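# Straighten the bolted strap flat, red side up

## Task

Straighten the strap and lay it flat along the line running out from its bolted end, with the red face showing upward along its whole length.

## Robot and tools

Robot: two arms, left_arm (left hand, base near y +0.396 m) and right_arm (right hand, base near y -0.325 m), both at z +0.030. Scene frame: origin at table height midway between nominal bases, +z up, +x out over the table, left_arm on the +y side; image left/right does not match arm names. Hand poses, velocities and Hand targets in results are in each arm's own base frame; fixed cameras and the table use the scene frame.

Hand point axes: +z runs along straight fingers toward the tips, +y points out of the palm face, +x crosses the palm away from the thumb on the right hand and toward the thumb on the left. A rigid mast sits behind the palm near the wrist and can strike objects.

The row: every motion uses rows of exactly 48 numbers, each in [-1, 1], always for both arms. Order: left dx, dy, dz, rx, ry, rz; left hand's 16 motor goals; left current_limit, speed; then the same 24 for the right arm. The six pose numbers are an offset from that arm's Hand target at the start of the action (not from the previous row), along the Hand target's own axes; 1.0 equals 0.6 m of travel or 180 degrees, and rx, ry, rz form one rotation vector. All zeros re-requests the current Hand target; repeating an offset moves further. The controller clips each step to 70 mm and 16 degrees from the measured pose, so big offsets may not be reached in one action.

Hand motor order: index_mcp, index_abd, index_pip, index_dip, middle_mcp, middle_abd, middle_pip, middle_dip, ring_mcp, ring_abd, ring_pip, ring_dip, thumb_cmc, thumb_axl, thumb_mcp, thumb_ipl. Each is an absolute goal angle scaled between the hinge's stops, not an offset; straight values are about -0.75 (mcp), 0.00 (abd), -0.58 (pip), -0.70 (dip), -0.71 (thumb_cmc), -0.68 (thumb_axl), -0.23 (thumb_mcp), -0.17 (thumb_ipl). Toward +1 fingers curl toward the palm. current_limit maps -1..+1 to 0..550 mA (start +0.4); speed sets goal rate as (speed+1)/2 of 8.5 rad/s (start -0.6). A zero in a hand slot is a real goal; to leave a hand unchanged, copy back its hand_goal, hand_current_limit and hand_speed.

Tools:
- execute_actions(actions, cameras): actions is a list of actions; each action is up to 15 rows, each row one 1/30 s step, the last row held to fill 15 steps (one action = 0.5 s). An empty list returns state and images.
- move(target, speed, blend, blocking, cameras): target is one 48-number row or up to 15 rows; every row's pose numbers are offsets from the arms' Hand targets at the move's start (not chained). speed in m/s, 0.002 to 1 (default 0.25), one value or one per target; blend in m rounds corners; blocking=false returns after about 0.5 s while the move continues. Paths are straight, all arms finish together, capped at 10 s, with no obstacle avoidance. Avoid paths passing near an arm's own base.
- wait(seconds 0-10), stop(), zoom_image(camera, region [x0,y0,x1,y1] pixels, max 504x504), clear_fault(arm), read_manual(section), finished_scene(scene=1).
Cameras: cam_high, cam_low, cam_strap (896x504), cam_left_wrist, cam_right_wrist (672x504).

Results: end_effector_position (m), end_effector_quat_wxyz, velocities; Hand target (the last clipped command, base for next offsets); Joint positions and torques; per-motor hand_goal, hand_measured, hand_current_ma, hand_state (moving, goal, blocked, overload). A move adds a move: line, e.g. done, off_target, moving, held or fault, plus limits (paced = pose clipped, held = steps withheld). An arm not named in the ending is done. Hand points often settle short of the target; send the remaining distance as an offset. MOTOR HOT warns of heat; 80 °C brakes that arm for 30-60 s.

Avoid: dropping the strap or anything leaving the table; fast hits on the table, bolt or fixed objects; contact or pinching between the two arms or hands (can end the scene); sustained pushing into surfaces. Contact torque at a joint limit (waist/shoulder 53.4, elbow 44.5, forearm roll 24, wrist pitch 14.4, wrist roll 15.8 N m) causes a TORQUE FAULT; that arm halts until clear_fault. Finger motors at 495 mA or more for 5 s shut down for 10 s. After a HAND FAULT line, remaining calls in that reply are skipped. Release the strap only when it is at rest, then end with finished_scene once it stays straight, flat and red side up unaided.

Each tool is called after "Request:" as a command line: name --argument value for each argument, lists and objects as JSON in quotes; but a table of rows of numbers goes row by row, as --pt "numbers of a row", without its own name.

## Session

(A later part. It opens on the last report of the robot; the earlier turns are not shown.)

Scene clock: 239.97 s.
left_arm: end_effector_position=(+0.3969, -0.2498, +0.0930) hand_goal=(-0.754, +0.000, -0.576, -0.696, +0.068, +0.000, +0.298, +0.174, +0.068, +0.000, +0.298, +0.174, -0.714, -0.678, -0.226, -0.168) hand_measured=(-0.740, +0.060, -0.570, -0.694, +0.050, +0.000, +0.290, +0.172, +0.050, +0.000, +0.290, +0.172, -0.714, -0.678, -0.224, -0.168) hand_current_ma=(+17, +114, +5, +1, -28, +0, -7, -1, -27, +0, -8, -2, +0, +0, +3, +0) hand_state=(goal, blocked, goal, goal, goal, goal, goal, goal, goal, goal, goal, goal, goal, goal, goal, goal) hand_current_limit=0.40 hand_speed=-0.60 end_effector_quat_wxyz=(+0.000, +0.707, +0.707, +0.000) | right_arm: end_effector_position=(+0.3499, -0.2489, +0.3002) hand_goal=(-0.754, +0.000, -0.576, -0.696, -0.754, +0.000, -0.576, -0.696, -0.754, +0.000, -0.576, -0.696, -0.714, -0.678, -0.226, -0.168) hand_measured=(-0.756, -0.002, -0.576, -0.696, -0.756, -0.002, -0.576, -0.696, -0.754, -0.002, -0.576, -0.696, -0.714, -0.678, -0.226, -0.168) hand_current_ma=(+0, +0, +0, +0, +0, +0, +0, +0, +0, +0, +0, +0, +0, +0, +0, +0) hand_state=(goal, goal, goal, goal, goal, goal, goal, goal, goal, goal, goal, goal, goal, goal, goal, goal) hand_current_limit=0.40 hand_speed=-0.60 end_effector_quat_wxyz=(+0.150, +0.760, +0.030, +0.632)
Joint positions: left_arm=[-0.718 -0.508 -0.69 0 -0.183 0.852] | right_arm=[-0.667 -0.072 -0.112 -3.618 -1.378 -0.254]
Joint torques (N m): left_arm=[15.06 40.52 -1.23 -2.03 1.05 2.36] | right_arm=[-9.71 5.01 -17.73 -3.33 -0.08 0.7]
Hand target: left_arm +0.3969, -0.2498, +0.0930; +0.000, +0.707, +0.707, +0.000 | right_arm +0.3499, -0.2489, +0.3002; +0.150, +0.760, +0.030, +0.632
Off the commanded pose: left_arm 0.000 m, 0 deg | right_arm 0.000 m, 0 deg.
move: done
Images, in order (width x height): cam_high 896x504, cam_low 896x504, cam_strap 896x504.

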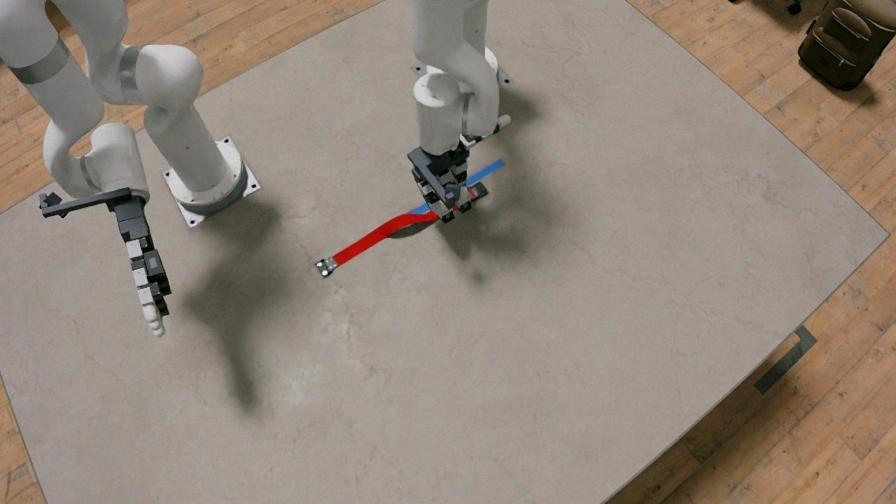

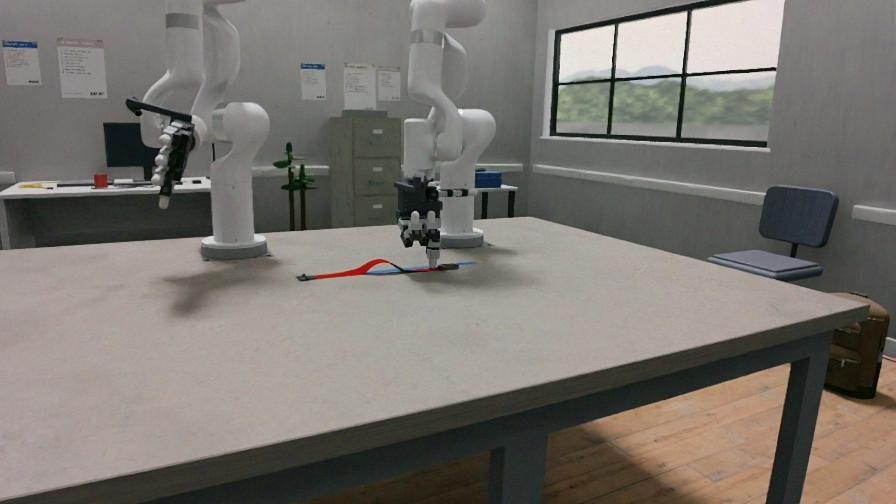

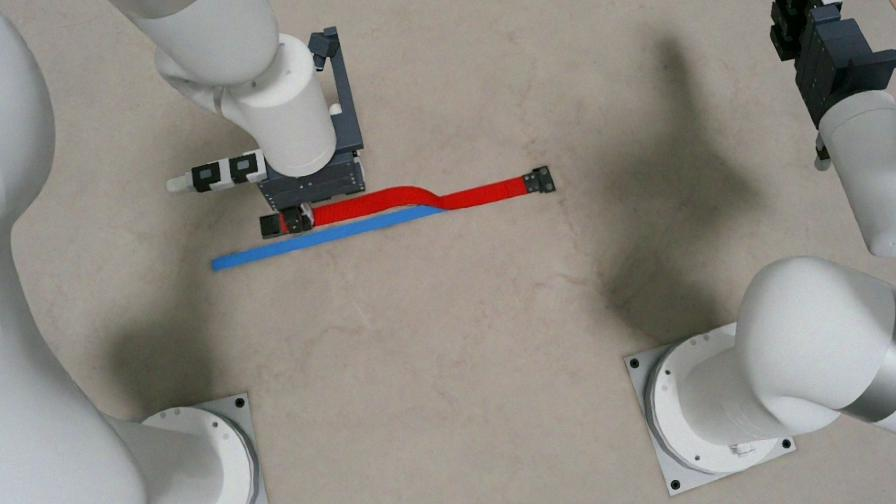

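Request:
move --target '[0.0667,-0.0367,0,0,0,0,-0.754,0,-0.576,-0.696,0.068,0,0.299,0.174,0.068,0,0.299,0.174,-0.714,-0.678,-0.226,-0.168,0.4,-0.6,0,0,0,0,0,0,-0.754,0,-0.576,-0.696,-0.754,0,-0.576,-0.696,-0.754,0,-0.576,-0.696,-0.714,-0.678,-0.226,-0.168,0.4,-0.6]' --speed 0.04 --cameras '["cam_low","cam_high","cam_strap"]'

Request:
zoom_image --camera "cam_low" --region '[360, 200, 500, 290]'

Request:
zoom_image --camera "cam_high" --region '[380, 140, 520, 240]'

Request:
zoom_image --camera "cam_strap" --region '[220, 160, 360, 250]'

Scene clock: 258.73 s.
left_arm: end_effector_position=(+0.3749, -0.2098, +0.0931) hand_goal=(-0.754, +0.000, -0.576, -0.696, +0.068, +0.000, +0.298, +0.174, +0.068, +0.000, +0.298, +0.174, -0.714, -0.678, -0.226, -0.168) hand_measured=(-0.738, +0.150, -0.568, -0.692, +0.050, +0.000, +0.290, +0.172, +0.050, +0.000, +0.290, +0.172, -0.714, -0.678, -0.224, -0.168) hand_current_ma=(+23, +385, +8, +2, -28, +0, -7, -1, -27, +0, -8, -2, +0, +0, +3, +0) hand_state=(goal, blocked, goal, goal, goal, goal, goal, goal, goal, goal, goal, goal, goal, goal, goal, goal) hand_current_limit=0.40 hand_speed=-0.60 end_effector_quat_wxyz=(+0.000, +0.707, +0.707, +0.000) | right_arm: end_effector_position=(+0.3499, -0.2489, +0.3002) hand_goal=(-0.754, +0.000, -0.576, -0.696, -0.754, +0.000, -0.576, -0.696, -0.754, +0.000, -0.576, -0.696, -0.714, -0.678, -0.226, -0.168) hand_measured=(-0.756, -0.002, -0.576, -0.696, -0.756, -0.002, -0.576, -0.696, -0.754, -0.002, -0.576, -0.696, -0.714, -0.678, -0.226, -0.168) hand_current_ma=(+0, +0, +0, +0, +0, +0, +0, +0, +0, +0, +0, +0, +0, +0, +0, +0) hand_state=(goal, goal, goal, goal, goal, goal, goal, goal, goal, goal, goal, goal, goal, goal, goal, goal) hand_current_limit=0.40 hand_speed=-0.60 end_effector_quat_wxyz=(+0.150, +0.760, +0.030, +0.632)
Joint positions: left_arm=[-0.676 -0.445 -0.575 0 -0.131 0.894] | right_arm=[-0.667 -0.072 -0.112 -3.618 -1.378 -0.254]
Joint torques (N m): left_arm=[14.97 37.21 0.72 -2.32 -0.06 2.19] | right_arm=[-9.92 4.29 -17.79 -3.42 -0.32 0.67]
Hand target: left_arm +0.3749, -0.2098, +0.0931; +0.000, +0.707, +0.707, +0.000 | right_arm +0.3499, -0.2489, +0.3002; +0.150, +0.760, +0.030, +0.632
Off the commanded pose: left_arm 0.000 m, 0 deg | right_arm 0.000 m, 0 deg.
move: done
Images, in order (width x height): cam_high 896x504, cam_low 896x504, cam_strap 896x504.

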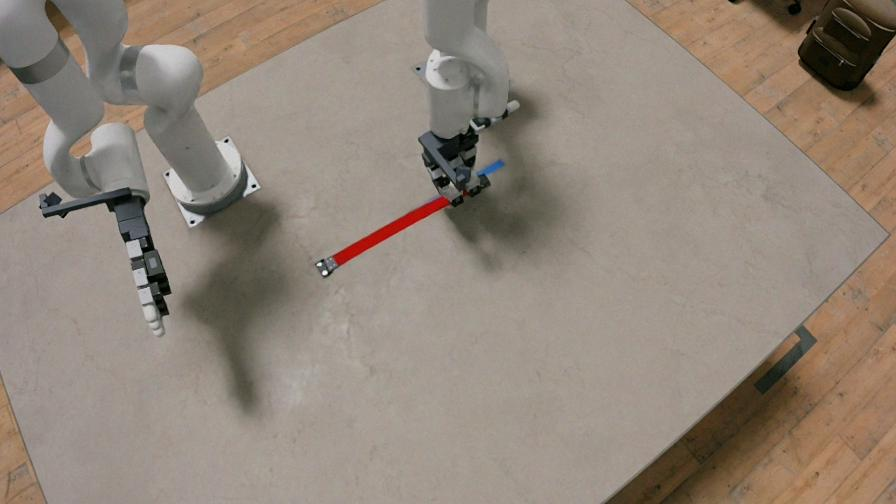

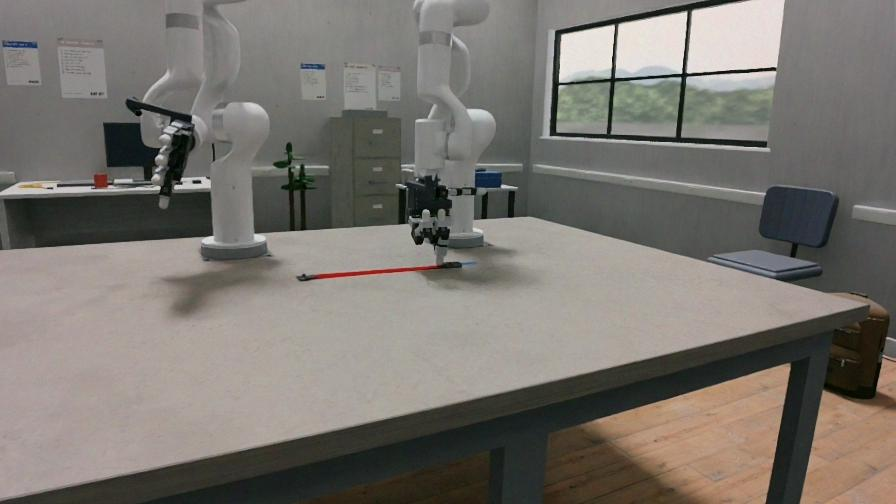

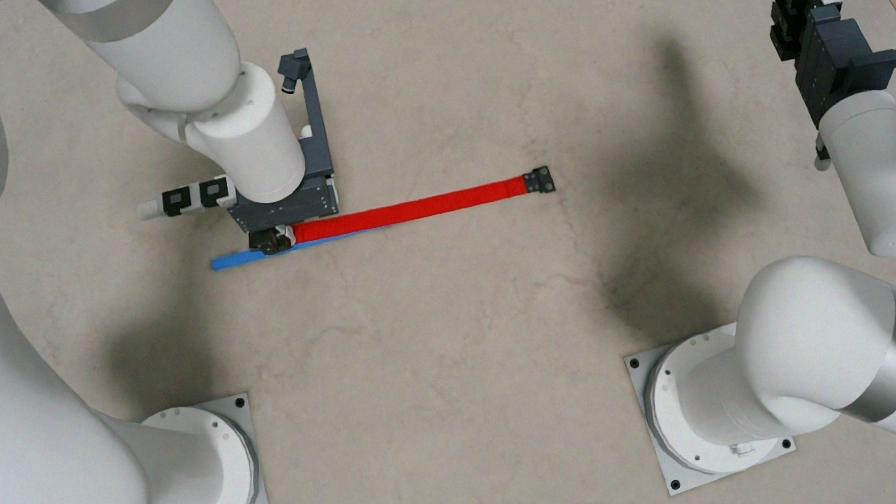

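Scaled by 3.600 from the camera's 896x504 image, which has a finer 1280x720 frame.

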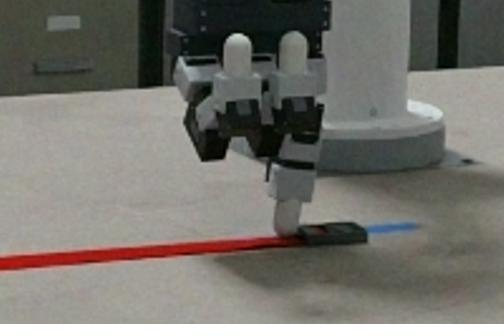

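Scaled by 3.600 from the camera's 896x504 image, which has a finer 1280x720 frame.

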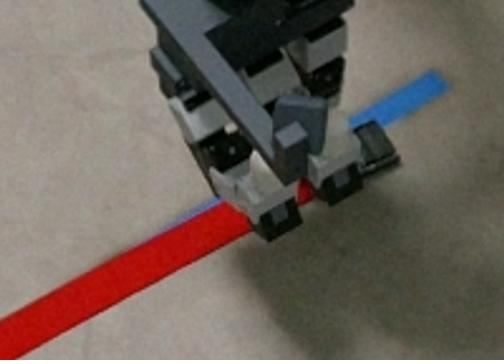

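Scaled by 3.600 from the camera's 896x504 image, which has a finer 1280x720 frame.

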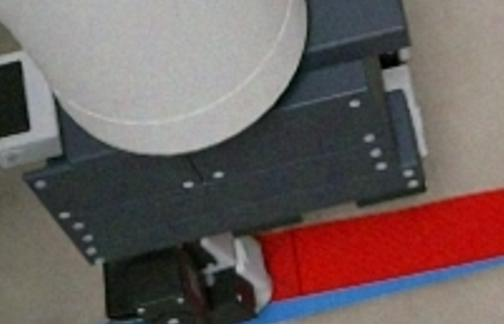

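Request:
move --target '[-0.006,-0.0367,0,0,0,0,-0.754,0,-0.576,-0.696,0.068,0,0.299,0.174,0.068,0,0.299,0.174,-0.714,-0.678,-0.226,-0.168,0.4,-0.6,0,0,0,0,0,0,-0.754,0,-0.576,-0.696,-0.754,0,-0.576,-0.696,-0.754,0,-0.576,-0.696,-0.714,-0.678,-0.226,-0.168,0.4,-0.6]' --speed 0.04 --cameras '["cam_low","cam_high","cam_strap"]'

Request:
zoom_image --camera "cam_high" --region '[380, 140, 520, 240]'

Request:
zoom_image --camera "cam_strap" --region '[200, 180, 340, 270]'

Scene clock: 272.10 s.
left_arm: end_effector_position=(+0.3529, -0.2134, +0.0931) hand_goal=(-0.754, +0.000, -0.576, -0.696, +0.068, +0.000, +0.298, +0.174, +0.068, +0.000, +0.298, +0.174, -0.714, -0.678, -0.226, -0.168) hand_measured=(-0.738, +0.136, -0.568, -0.692, +0.050, +0.000, +0.290, +0.172, +0.050, +0.000, +0.290, +0.172, -0.714, -0.678, -0.224, -0.168) hand_current_ma=(+23, +374, +8, +2, -28, +0, -7, -1, -27, +0, -8, -2, +0, +0, +3, +0) hand_state=(goal, blocked, goal, goal, goal, goal, goal, goal, goal, goal, goal, goal, goal, goal, goal, goal) hand_current_limit=0.40 hand_speed=-0.60 end_effector_quat_wxyz=(+0.000, +0.707, +0.707, +0.000) | right_arm: end_effector_position=(+0.3499, -0.2489, +0.3002) hand_goal=(-0.754, +0.000, -0.576, -0.696, -0.754, +0.000, -0.576, -0.696, -0.754, +0.000, -0.576, -0.696, -0.714, -0.678, -0.226, -0.168) hand_measured=(-0.756, -0.002, -0.576, -0.696, -0.756, -0.002, -0.576, -0.696, -0.754, -0.002, -0.576, -0.696, -0.714, -0.678, -0.226, -0.168) hand_current_ma=(+0, +0, +0, +0, +0, +0, +0, +0, +0, +0, +0, +0, +0, +0, +0, +0) hand_state=(goal, goal, goal, goal, goal, goal, goal, goal, goal, goal, goal, goal, goal, goal, goal, goal) hand_current_limit=0.40 hand_speed=-0.60 end_effector_quat_wxyz=(+0.150, +0.760, +0.030, +0.632)
Joint positions: left_arm=[-0.722 -0.424 -0.536 -0.001 -0.114 0.849] | right_arm=[-0.667 -0.072 -0.112 -3.618 -1.378 -0.254]
Joint torques (N m): left_arm=[-10.76 36.6 -0.71 3.37 0.44 -2.43] | right_arm=[-9.67 5.67 -17.59 -2.97 -0.58 0.74]
Hand target: left_arm +0.3529, -0.2134, +0.0931; +0.000, +0.707, +0.707, +0.000 | right_arm +0.3499, -0.2489, +0.3002; +0.150, +0.760, +0.030, +0.632
Off the commanded pose: left_arm 0.000 m, 0 deg | right_arm 0.000 m, 0 deg.
move: done
Images, in order (width x height): cam_high 896x504, cam_low 896x504, cam_strap 896x504.

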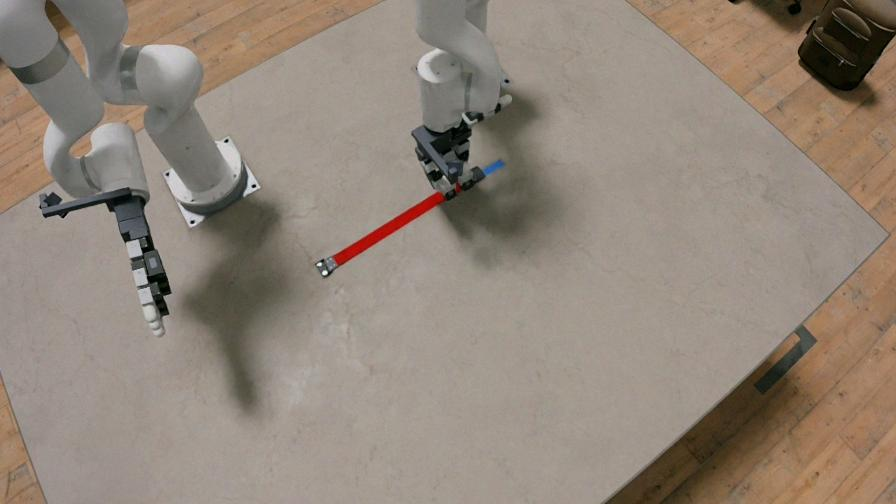

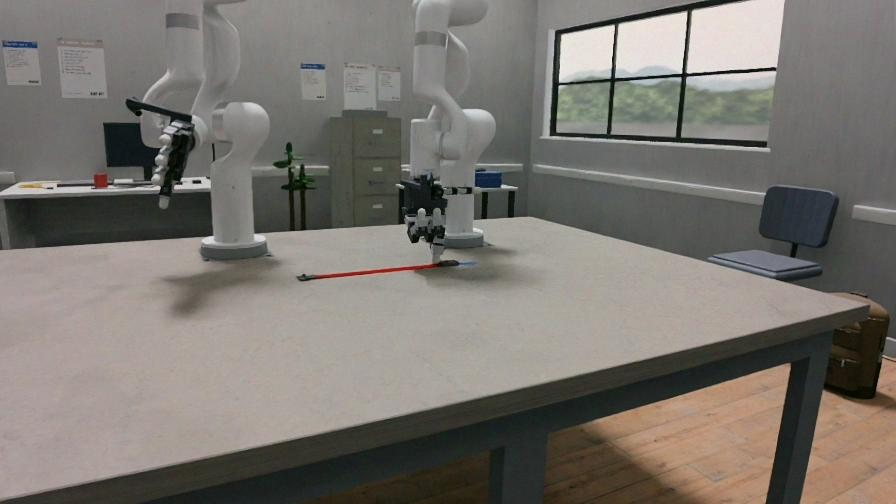

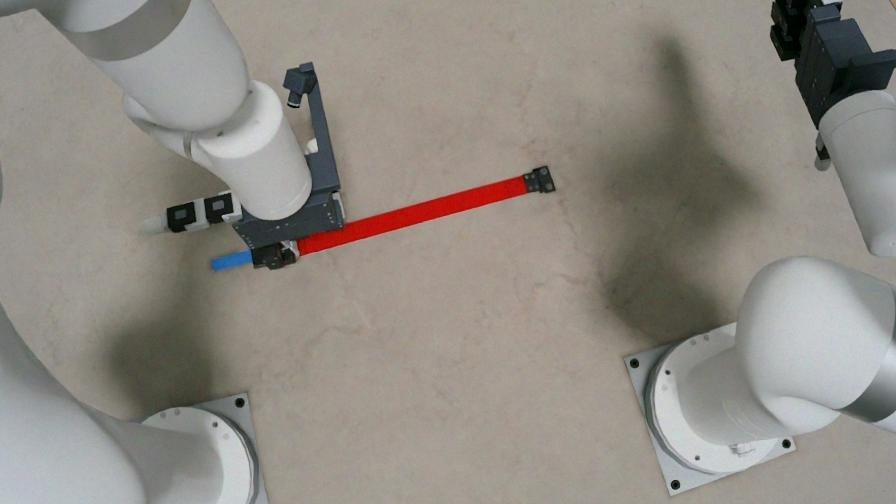

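Scaled by 3.600 from the camera's 896x504 image, which has a finer 1280x720 frame.

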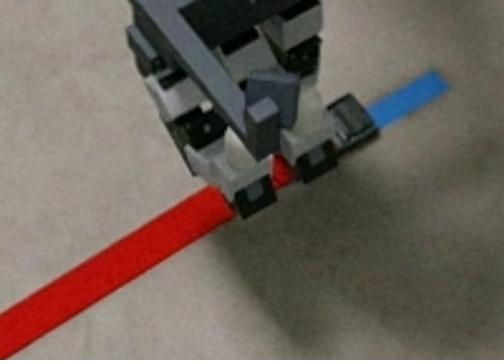

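Scaled by 3.600 from the camera's 896x504 image, which has a finer 1280x720 frame.

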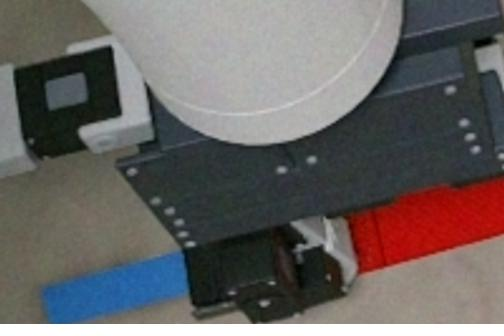

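Request:
move --pt "-0.018 0.0008 -0.0033 0 0 0 -0.754 0 -0.576 -0.696 0.068 0 0.299 0.174 0.068 0 0.299 0.174 -0.714 -0.678 -0.226 -0.168 0.4 -0.6 0 0 0 0 0 0 -0.754 0 -0.576 -0.696 -0.754 0 -0.576 -0.696 -0.754 0 -0.576 -0.696 -0.714 -0.678 -0.226 -0.168 0.4 -0.6" --pt "-0.022 0.001 -0.17 0 0 0 -0.754 0 -0.576 -0.696 0.068 0 0.299 0.174 0.068 0 0.299 0.174 -0.714 -0.678 -0.226 -0.168 0.4 -0.6 0 0 0 0 0 0 -0.754 0 -0.576 -0.696 -0.754 0 -0.576 -0.696 -0.754 0 -0.576 -0.696 -0.714 -0.678 -0.226 -0.168 0.4 -0.6" --pt "-0.022 0.40 -0.2 0 0 0 -0.754 0 -0.576 -0.696 0.068 0 0.299 0.174 0.068 0 0.299 0.174 -0.714 -0.678 -0.226 -0.168 0.4 -0.6 0 0 0 0 0 0 -0.754 0 -0.576 -0.696 -0.754 0 -0.576 -0.696 -0.754 0 -0.576 -0.696 -0.714 -0.678 -0.226 -0.168 0.4 -0.6" --speed '[0.03,0.1,0.2]' --cameras '["cam_low","cam_high","cam_strap"]'

Request:
zoom_image --camera "cam_high" --region '[300, 140, 520, 290]'

Request:
zoom_image --camera "cam_strap" --region '[200, 180, 340, 270]'

Request:
zoom_image --camera "cam_strap" --region '[200, 140, 580, 290]'

Request:
zoom_image --camera "cam_low" --region '[290, 240, 490, 290]'

Scene clock: 298.10 s.
left_arm: end_effector_position=(+0.5929, -0.2265, +0.2129) hand_goal=(-0.754, +0.000, -0.576, -0.696, +0.068, +0.000, +0.298, +0.174, +0.068, +0.000, +0.298, +0.174, -0.714, -0.678, -0.226, -0.168) hand_measured=(-0.750, +0.004, -0.574, -0.694, +0.050, +0.000, +0.290, +0.172, +0.050, +0.000, +0.290, +0.172, -0.714, -0.678, -0.224, -0.168) hand_current_ma=(+2, +2, +2, +1, -27, +0, -7, -1, -27, +0, -7, -2, +0, +0, +3, +0) hand_state=(goal, goal, goal, goal, goal, goal, goal, goal, goal, goal, goal, goal, goal, goal, goal, goal) hand_current_limit=0.40 hand_speed=-0.60 end_effector_quat_wxyz=(+0.000, +0.707, +0.707, +0.000) | right_arm: end_effector_position=(+0.3499, -0.2489, +0.3002) hand_goal=(-0.754, +0.000, -0.576, -0.696, -0.754, +0.000, -0.576, -0.696, -0.754, +0.000, -0.576, -0.696, -0.714, -0.678, -0.226, -0.168) hand_measured=(-0.756, -0.002, -0.576, -0.696, -0.756, -0.002, -0.576, -0.696, -0.754, -0.002, -0.576, -0.696, -0.714, -0.678, -0.226, -0.168) hand_current_ma=(+0, +0, +0, +0, +0, +0, +0, +0, +0, +0, +0, +0, +0, +0, +0, +0) hand_state=(goal, goal, goal, goal, goal, goal, goal, goal, goal, goal, goal, goal, goal, goal, goal, goal) hand_current_limit=0.40 hand_speed=-0.60 end_effector_quat_wxyz=(+0.150, +0.760, +0.030, +0.632)
Joint positions: left_arm=[-0.456 -0.54 -1.144 0 -0.605 1.114] | right_arm=[-0.667 -0.072 -0.112 -3.618 -1.378 -0.254]
Joint torques (N m): left_arm=[13.73 28.57 -20.88 -2.13 -1.43 2.32] | right_arm=[-10.19 6.41 -18.04 -3.16 -1.16 0.69]
Hand target: left_arm +0.5929, -0.2265, +0.2129; +0.000, +0.707, +0.707, +0.000 | right_arm +0.3499, -0.2489, +0.3002; +0.150, +0.760, +0.030, +0.632
Off the commanded pose: left_arm 0.000 m, 0 deg | right_arm 0.000 m, 0 deg.
move: done
Images, in order (width x height): cam_high 896x504, cam_low 896x504, cam_strap 896x504.

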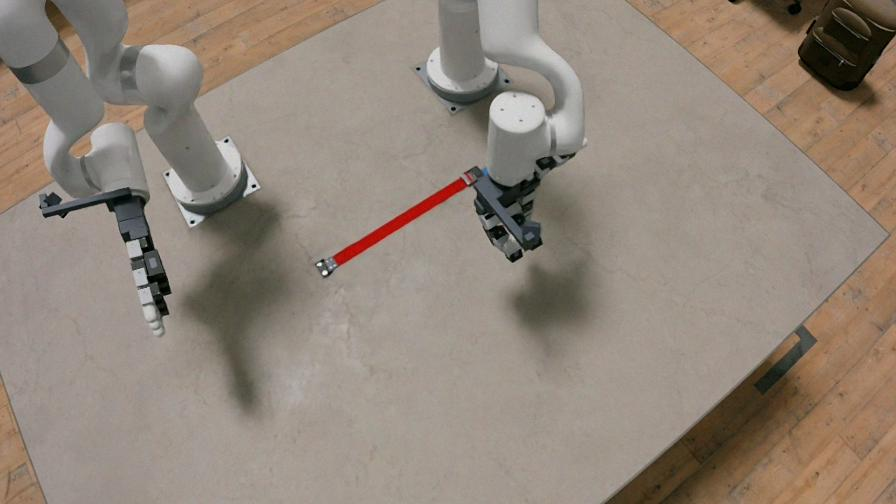

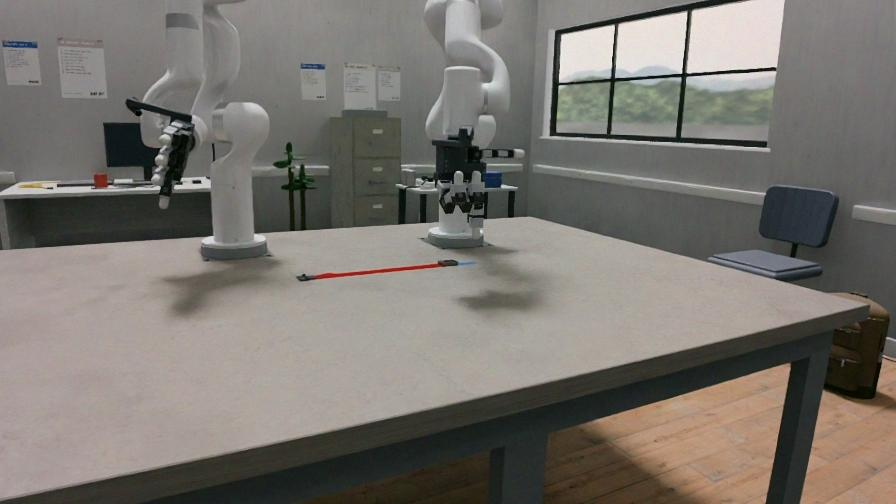

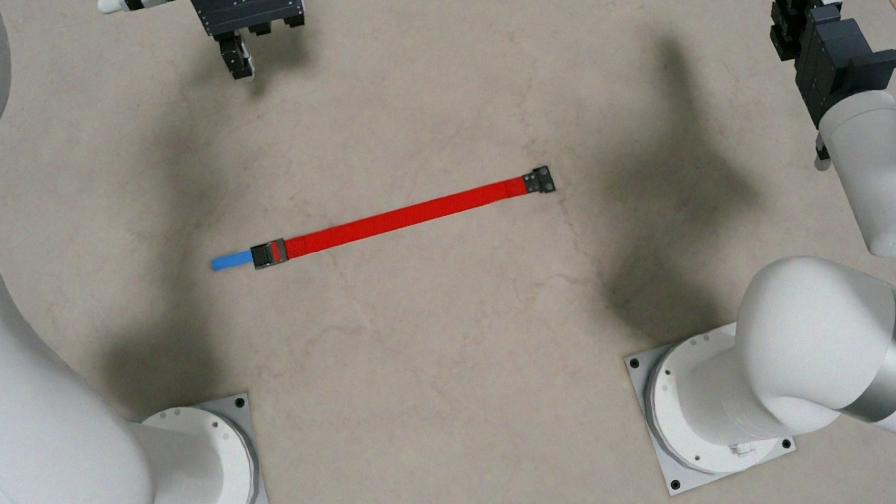

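Scaled by 2.291 from the camera's 896x504 image, which has a finer 1280x720 frame.

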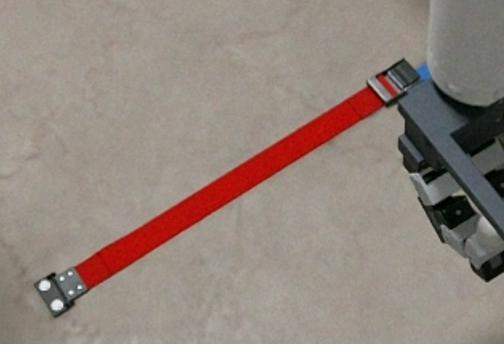

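Scaled by 3.600 from the camera's 896x504 image, which has a finer 1280x720 frame.

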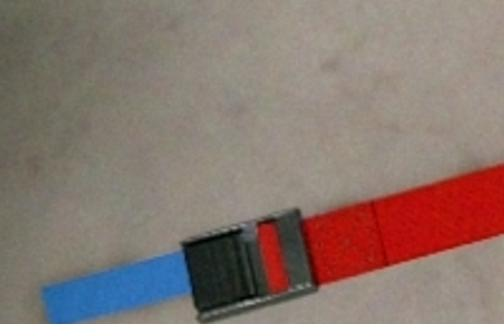

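Scaled by 1.326 from the camera's 896x504 image, which has a finer 1280x720 frame.

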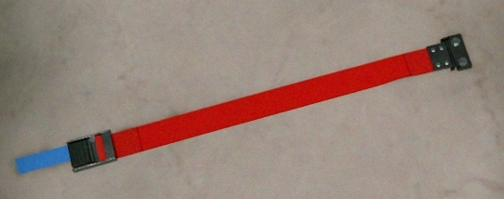

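Scaled by 2.520 from the camera's 896x504 image, which has a finer 1280x720 frame.

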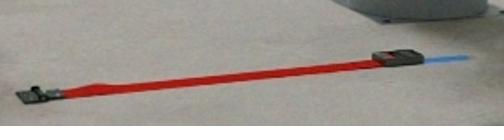

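Request:
zoom_image --camera "cam_low" --region '[290, 255, 370, 290]'

Request:
zoom_image --camera "cam_high" --region '[305, 210, 395, 285]'

Request:
zoom_image --camera "cam_strap" --region '[420, 150, 560, 230]'

Scaled by 6.300 from the camera's 896x504 image, which has a finer 1280x720 frame.

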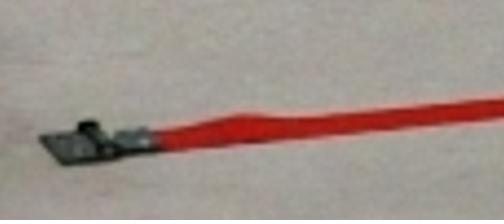

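Scaled by 5.600 from the camera's 896x504 image, which has a finer 1280x720 frame.

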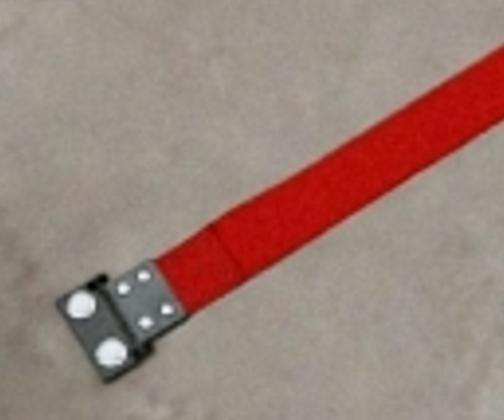

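Scaled by 3.600 from the camera's 896x504 image, which has a finer 1280x720 frame.

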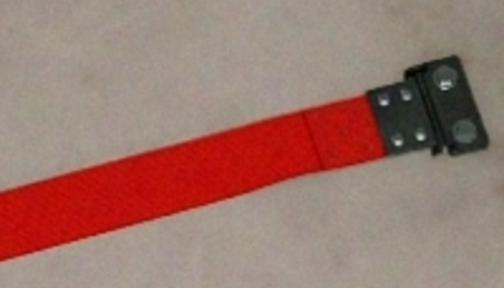

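Request:
move --pt "-0.0182 -0.3998 0.0882 0 0 0 -0.754 0 -0.576 -0.696 0.068 0 0.299 0.174 0.068 0 0.299 0.174 -0.714 -0.678 -0.226 -0.168 0.4 -0.6 0 0 0 0 0 0 -0.754 0 -0.576 -0.696 -0.754 0 -0.576 -0.696 -0.754 0 -0.576 -0.696 -0.714 -0.678 -0.226 -0.168 0.4 -0.6" --pt "-0.0182 -0.3998 0.1997 0 0 0 -0.754 0 -0.576 -0.696 0.068 0 0.299 0.174 0.068 0 0.299 0.174 -0.714 -0.678 -0.226 -0.168 0.4 -0.6 0 0 0 0 0 0 -0.754 0 -0.576 -0.696 -0.754 0 -0.576 -0.696 -0.754 0 -0.576 -0.696 -0.714 -0.678 -0.226 -0.168 0.4 -0.6" --pt "0.0218 -0.3898 0.1997 0 0 0 -0.754 0 -0.576 -0.696 0.068 0 0.299 0.174 0.068 0 0.299 0.174 -0.714 -0.678 -0.226 -0.168 0.4 -0.6 0 0 0 0 0 0 -0.754 0 -0.576 -0.696 -0.754 0 -0.576 -0.696 -0.754 0 -0.576 -0.696 -0.714 -0.678 -0.226 -0.168 0.4 -0.6" --speed '[0.2,0.04,0.03]' --cameras '["cam_low","cam_high","cam_strap"]'

Request:
zoom_image --camera "cam_high" --region '[300, 140, 520, 290]'

Request:
zoom_image --camera "cam_strap" --region '[200, 180, 340, 270]'

Request:
zoom_image --camera "cam_strap" --region '[420, 150, 560, 230]'

Request:
zoom_image --camera "cam_low" --region '[290, 240, 490, 290]'

Scene clock: 342.43 s.
left_arm: end_effector_position=(+0.3590, -0.2135, +0.0932) hand_goal=(-0.754, +0.000, -0.576, -0.696, +0.068, +0.000, +0.298, +0.174, +0.068, +0.000, +0.298, +0.174, -0.714, -0.678, -0.226, -0.168) hand_measured=(-0.758, +0.120, -0.578, -0.696, +0.050, +0.000, +0.290, +0.172, +0.050, +0.000, +0.290, +0.172, -0.714, -0.678, -0.224, -0.168) hand_current_ma=(-3, +312, -1, +0, -27, +0, -7, -1, -27, +0, -7, -2, +0, +0, +3, +0) hand_state=(goal, blocked, goal, goal, goal, goal, goal, goal, goal, goal, goal, goal, goal, goal, goal, goal) hand_current_limit=0.40 hand_speed=-0.60 end_effector_quat_wxyz=(+0.000, +0.707, +0.707, +0.000) | right_arm: end_effector_position=(+0.3499, -0.2489, +0.3002) hand_goal=(-0.754, +0.000, -0.576, -0.696, -0.754, +0.000, -0.576, -0.696, -0.754, +0.000, -0.576, -0.696, -0.714, -0.678, -0.226, -0.168) hand_measured=(-0.756, -0.002, -0.576, -0.696, -0.756, -0.002, -0.576, -0.696, -0.754, -0.002, -0.576, -0.696, -0.714, -0.678, -0.226, -0.168) hand_current_ma=(+0, +0, +0, +0, +0, +0, +0, +0, +0, +0, +0, +0, +0, +0, +0, +0) hand_state=(goal, goal, goal, goal, goal, goal, goal, goal, goal, goal, goal, goal, goal, goal, goal, goal) hand_current_limit=0.40 hand_speed=-0.60 end_effector_quat_wxyz=(+0.150, +0.760, +0.030, +0.632)
Joint positions: left_arm=[-0.712 -0.43 -0.549 0 -0.12 0.859] | right_arm=[-0.667 -0.072 -0.112 -3.618 -1.378 -0.254]
Joint torques (N m): left_arm=[16.24 37.09 -0.16 -2.69 0.09 2.37] | right_arm=[-10.75 6.43 -17.83 -3.02 -1.67 0.66]
Hand target: left_arm +0.3590, -0.2135, +0.0932; +0.000, +0.707, +0.707, +0.000 | right_arm +0.3499, -0.2489, +0.3002; +0.150, +0.760, +0.030, +0.632
Off the commanded pose: left_arm 0.000 m, 0 deg | right_arm 0.000 m, 0 deg.
move: done
Images, in order (width x height): cam_high 896x504, cam_low 896x504, cam_strap 896x504.

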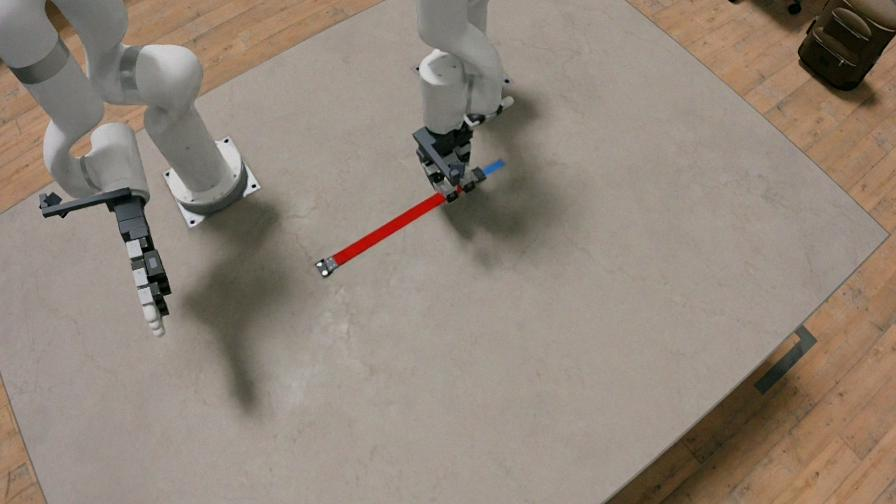

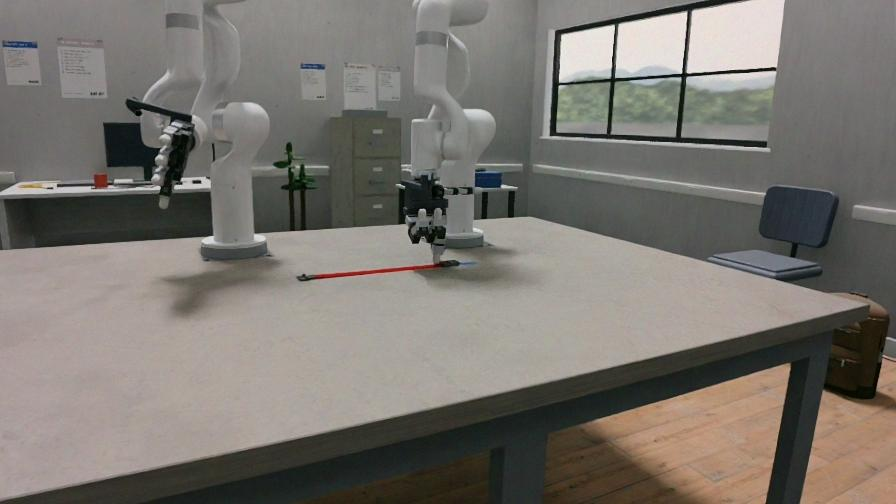

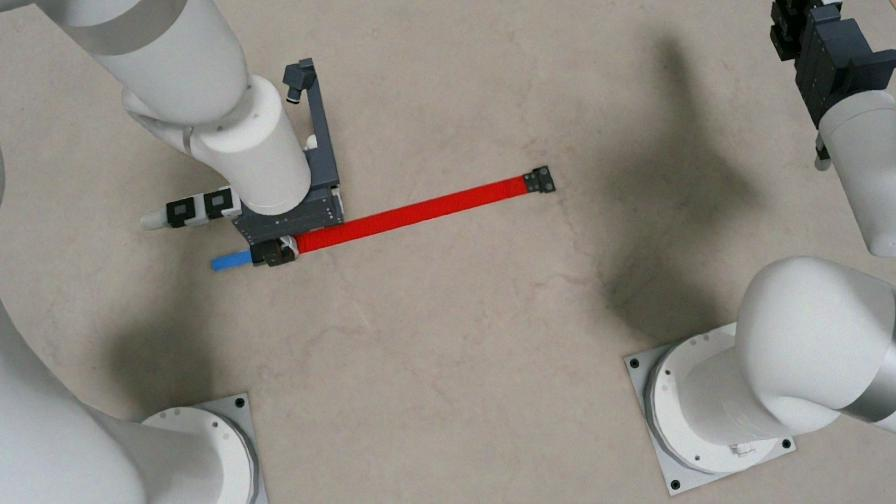

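Scaled by 2.291 from the camera's 896x504 image, which has a finer 1280x720 frame.

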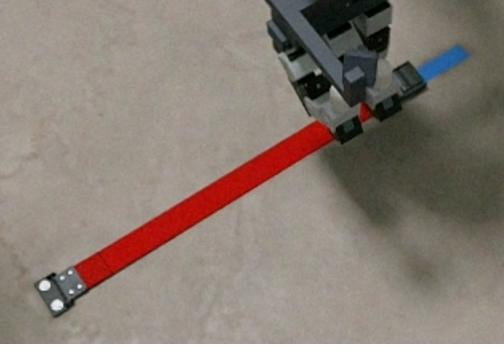

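Scaled by 3.600 from the camera's 896x504 image, which has a finer 1280x720 frame.

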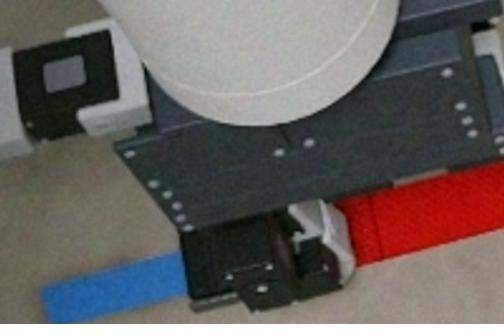

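Scaled by 3.600 from the camera's 896x504 image, which has a finer 1280x720 frame.

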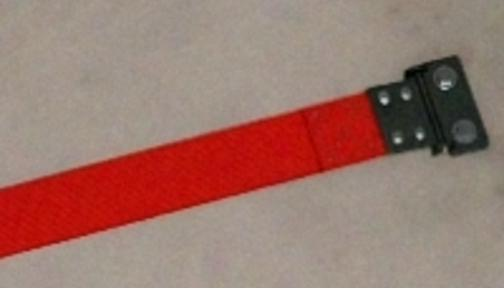

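Scaled by 2.520 from the camera's 896x504 image, which has a finer 1280x720 frame.

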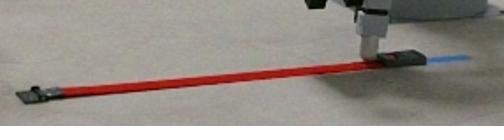

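Request:
move --pt "0 0.003 0 0 0 0 -0.754 0 -0.576 -0.696 0.068 0 0.299 0.174 0.068 0 0.299 0.174 -0.714 -0.678 -0.226 -0.168 0.4 -0.6 0 0 0 0 0 0 -0.754 0 -0.576 -0.696 -0.754 0 -0.576 -0.696 -0.754 0 -0.576 -0.696 -0.714 -0.678 -0.226 -0.168 0.4 -0.6" --speed '[0.03]' --cameras '[]'

Request:
move --pt "0 0 0 0 0 0 -0.754 0.12 -0.576 -0.696 0.068 0 0.299 0.174 0.068 0 0.299 0.174 -0.714 -0.678 -0.226 -0.168 0.4 -0.95 0 0 0 0 0 0 -0.754 0 -0.576 -0.696 -0.754 0 -0.576 -0.696 -0.754 0 -0.576 -0.696 -0.714 -0.678 -0.226 -0.168 0.4 -0.6" --speed '[0.03]' --cameras '["cam_low","cam_high","cam_strap"]'

Request:
zoom_image --camera "cam_strap" --region '[200, 180, 340, 270]'

Request:
zoom_image --camera "cam_strap" --region '[420, 150, 560, 230]'

Request:
zoom_image --camera "cam_low" --region '[290, 240, 490, 290]'

Scene clock: 362.23 s.
left_arm: end_effector_position=(+0.3608, -0.2135, +0.0932) hand_goal=(-0.754, +0.000, -0.576, -0.696, +0.068, +0.000, +0.298, +0.174, +0.068, +0.000, +0.298, +0.174, -0.714, -0.678, -0.226, -0.168) hand_measured=(-0.756, +0.122, -0.578, -0.696, +0.050, +0.000, +0.290, +0.172, +0.050, +0.000, +0.290, +0.172, -0.714, -0.678, -0.224, -0.168) hand_current_ma=(-1, +316, -1, +0, -27, +0, -7, -1, -27, +0, -7, -2, +0, +0, +3, +0) hand_state=(goal, blocked, goal, goal, goal, goal, goal, goal, goal, goal, goal, goal, goal, goal, goal, goal) hand_current_limit=0.40 hand_speed=-0.60 end_effector_quat_wxyz=(+0.000, +0.707, +0.707, +0.000) | right_arm: end_effector_position=(+0.3499, -0.2489, +0.3002) hand_goal=(-0.754, +0.000, -0.576, -0.696, -0.754, +0.000, -0.576, -0.696, -0.754, +0.000, -0.576, -0.696, -0.714, -0.678, -0.226, -0.168) hand_measured=(-0.756, -0.002, -0.576, -0.696, -0.756, -0.002, -0.576, -0.696, -0.754, -0.002, -0.576, -0.696, -0.714, -0.678, -0.226, -0.168) hand_current_ma=(+0, +0, +0, +0, +0, +0, +0, +0, +0, +0, +0, +0, +0, +0, +0, +0) hand_state=(goal, goal, goal, goal, goal, goal, goal, goal, goal, goal, goal, goal, goal, goal, goal, goal) hand_current_limit=0.40 hand_speed=-0.60 end_effector_quat_wxyz=(+0.150, +0.760, +0.030, +0.632)
Joint positions: left_arm=[-0.708 -0.432 -0.552 0 -0.121 0.862] | right_arm=[-0.667 -0.072 -0.112 -3.618 -1.378 -0.254]
Joint torques (N m): left_arm=[15.15 16.05 -12.89 -2.65 -2.38 2.1] | right_arm=[-9.85 5.26 -17.81 -3.22 -1.98 0.71]
Hand target: left_arm +0.3608, -0.2135, +0.0932; +0.000, +0.707, +0.707, +0.000 | right_arm +0.3499, -0.2489, +0.3002; +0.150, +0.760, +0.030, +0.632
Off the commanded pose: left_arm 0.000 m, 0 deg | right_arm 0.000 m, 0 deg.
move: done
No camera images: "cameras" was empty.

Scene clock: 362.93 s.
left_arm: end_effector_position=(+0.3608, -0.2135, +0.0932) hand_goal=(-0.754, +0.120, -0.576, -0.696, +0.068, +0.000, +0.298, +0.174, +0.068, +0.000, +0.298, +0.174, -0.714, -0.678, -0.226, -0.168) hand_measured=(-0.754, +0.140, -0.578, -0.696, +0.050, +0.000, +0.290, +0.172, +0.050, +0.000, +0.290, +0.172, -0.714, -0.678, -0.224, -0.168) hand_current_ma=(+0, +25, -1, +0, -27, +0, -7, -1, -27, +0, -7, -2, +0, +0, +3, +0) hand_state=(goal, blocked, goal, goal, goal, goal, goal, goal, goal, goal, goal, goal, goal, goal, goal, goal) hand_current_limit=0.40 hand_speed=-0.95 end_effector_quat_wxyz=(+0.000, +0.707, +0.707, +0.000) | right_arm: end_effector_position=(+0.3499, -0.2489, +0.3002) hand_goal=(-0.754, +0.000, -0.576, -0.696, -0.754, +0.000, -0.576, -0.696, -0.754, +0.000, -0.576, -0.696, -0.714, -0.678, -0.226, -0.168) hand_measured=(-0.756, -0.002, -0.576, -0.696, -0.756, -0.002, -0.576, -0.696, -0.754, -0.002, -0.576, -0.696, -0.714, -0.678, -0.226, -0.168) hand_current_ma=(+0, +0, +0, +0, +0, +0, +0, +0, +0, +0, +0, +0, +0, +0, +0, +0) hand_state=(goal, goal, goal, goal, goal, goal, goal, goal, goal, goal, goal, goal, goal, goal, goal, goal) hand_current_limit=0.40 hand_speed=-0.60 end_effector_quat_wxyz=(+0.150, +0.760, +0.030, +0.632)
Joint positions: left_arm=[-0.708 -0.432 -0.552 0 -0.121 0.862] | right_arm=[-0.667 -0.072 -0.112 -3.618 -1.378 -0.254]
Joint torques (N m): left_arm=[15.09 17.05 -13.79 -2.32 -1.43 2.26] | right_arm=[-9.21 5.91 -17.42 -3.12 -1.92 0.67]
Hand target: left_arm +0.3608, -0.2135, +0.0932; +0.000, +0.707, +0.707, +0.000 | right_arm +0.3499, -0.2489, +0.3002; +0.150, +0.760, +0.030, +0.632
Off the commanded pose: left_arm 0.000 m, 0 deg | right_arm 0.000 m, 0 deg.
move: done
Images, in order (width x height): cam_high 896x504, cam_low 896x504, cam_strap 896x504.

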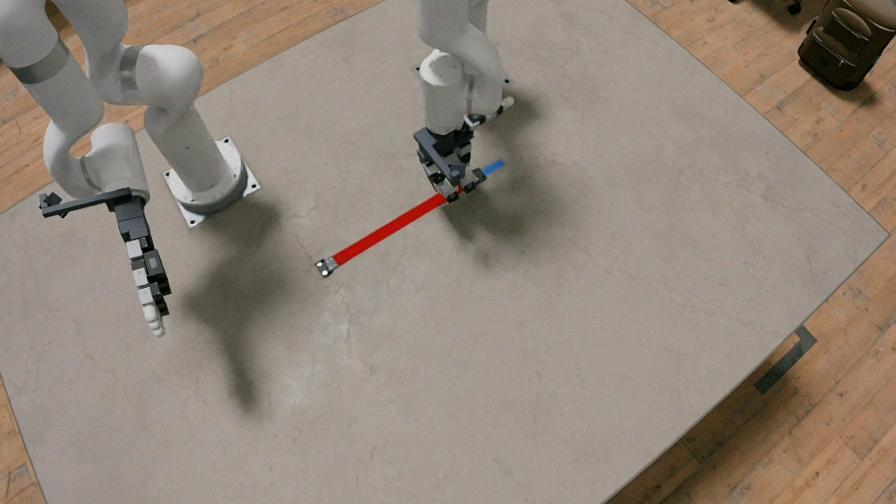

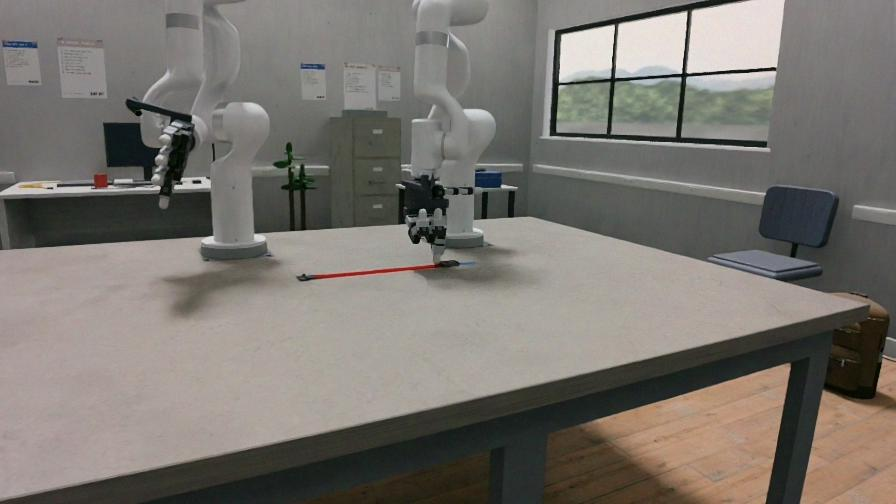

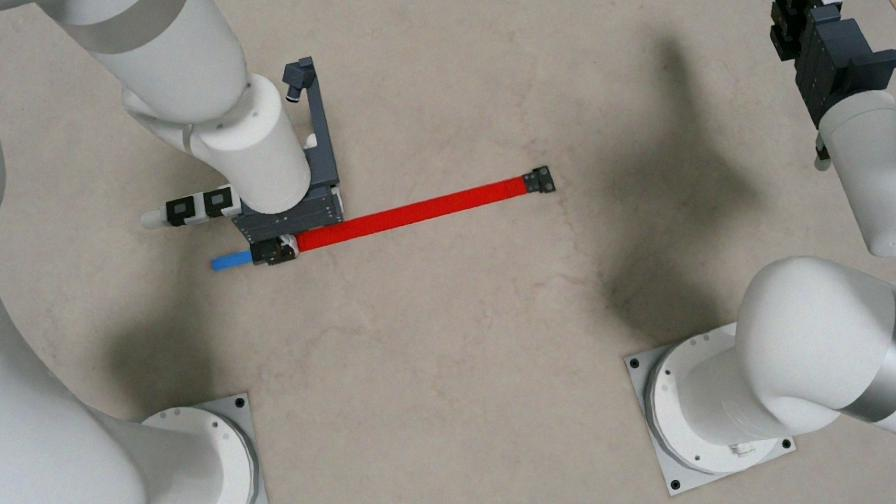

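Scaled by 3.600 from the camera's 896x504 image, which has a finer 1280x720 frame.

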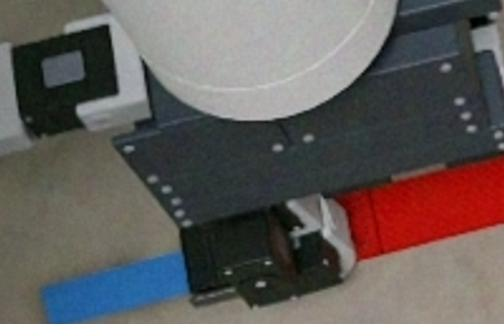

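Scaled by 3.600 from the camera's 896x504 image, which has a finer 1280x720 frame.

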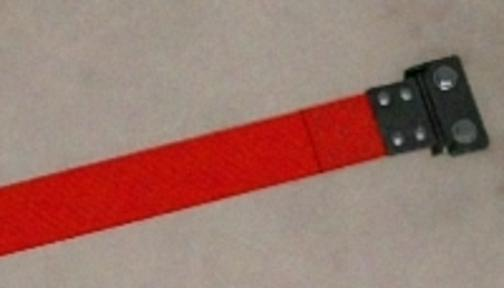

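Scaled by 2.520 from the camera's 896x504 image, which has a finer 1280x720 frame.

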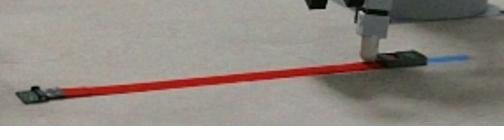

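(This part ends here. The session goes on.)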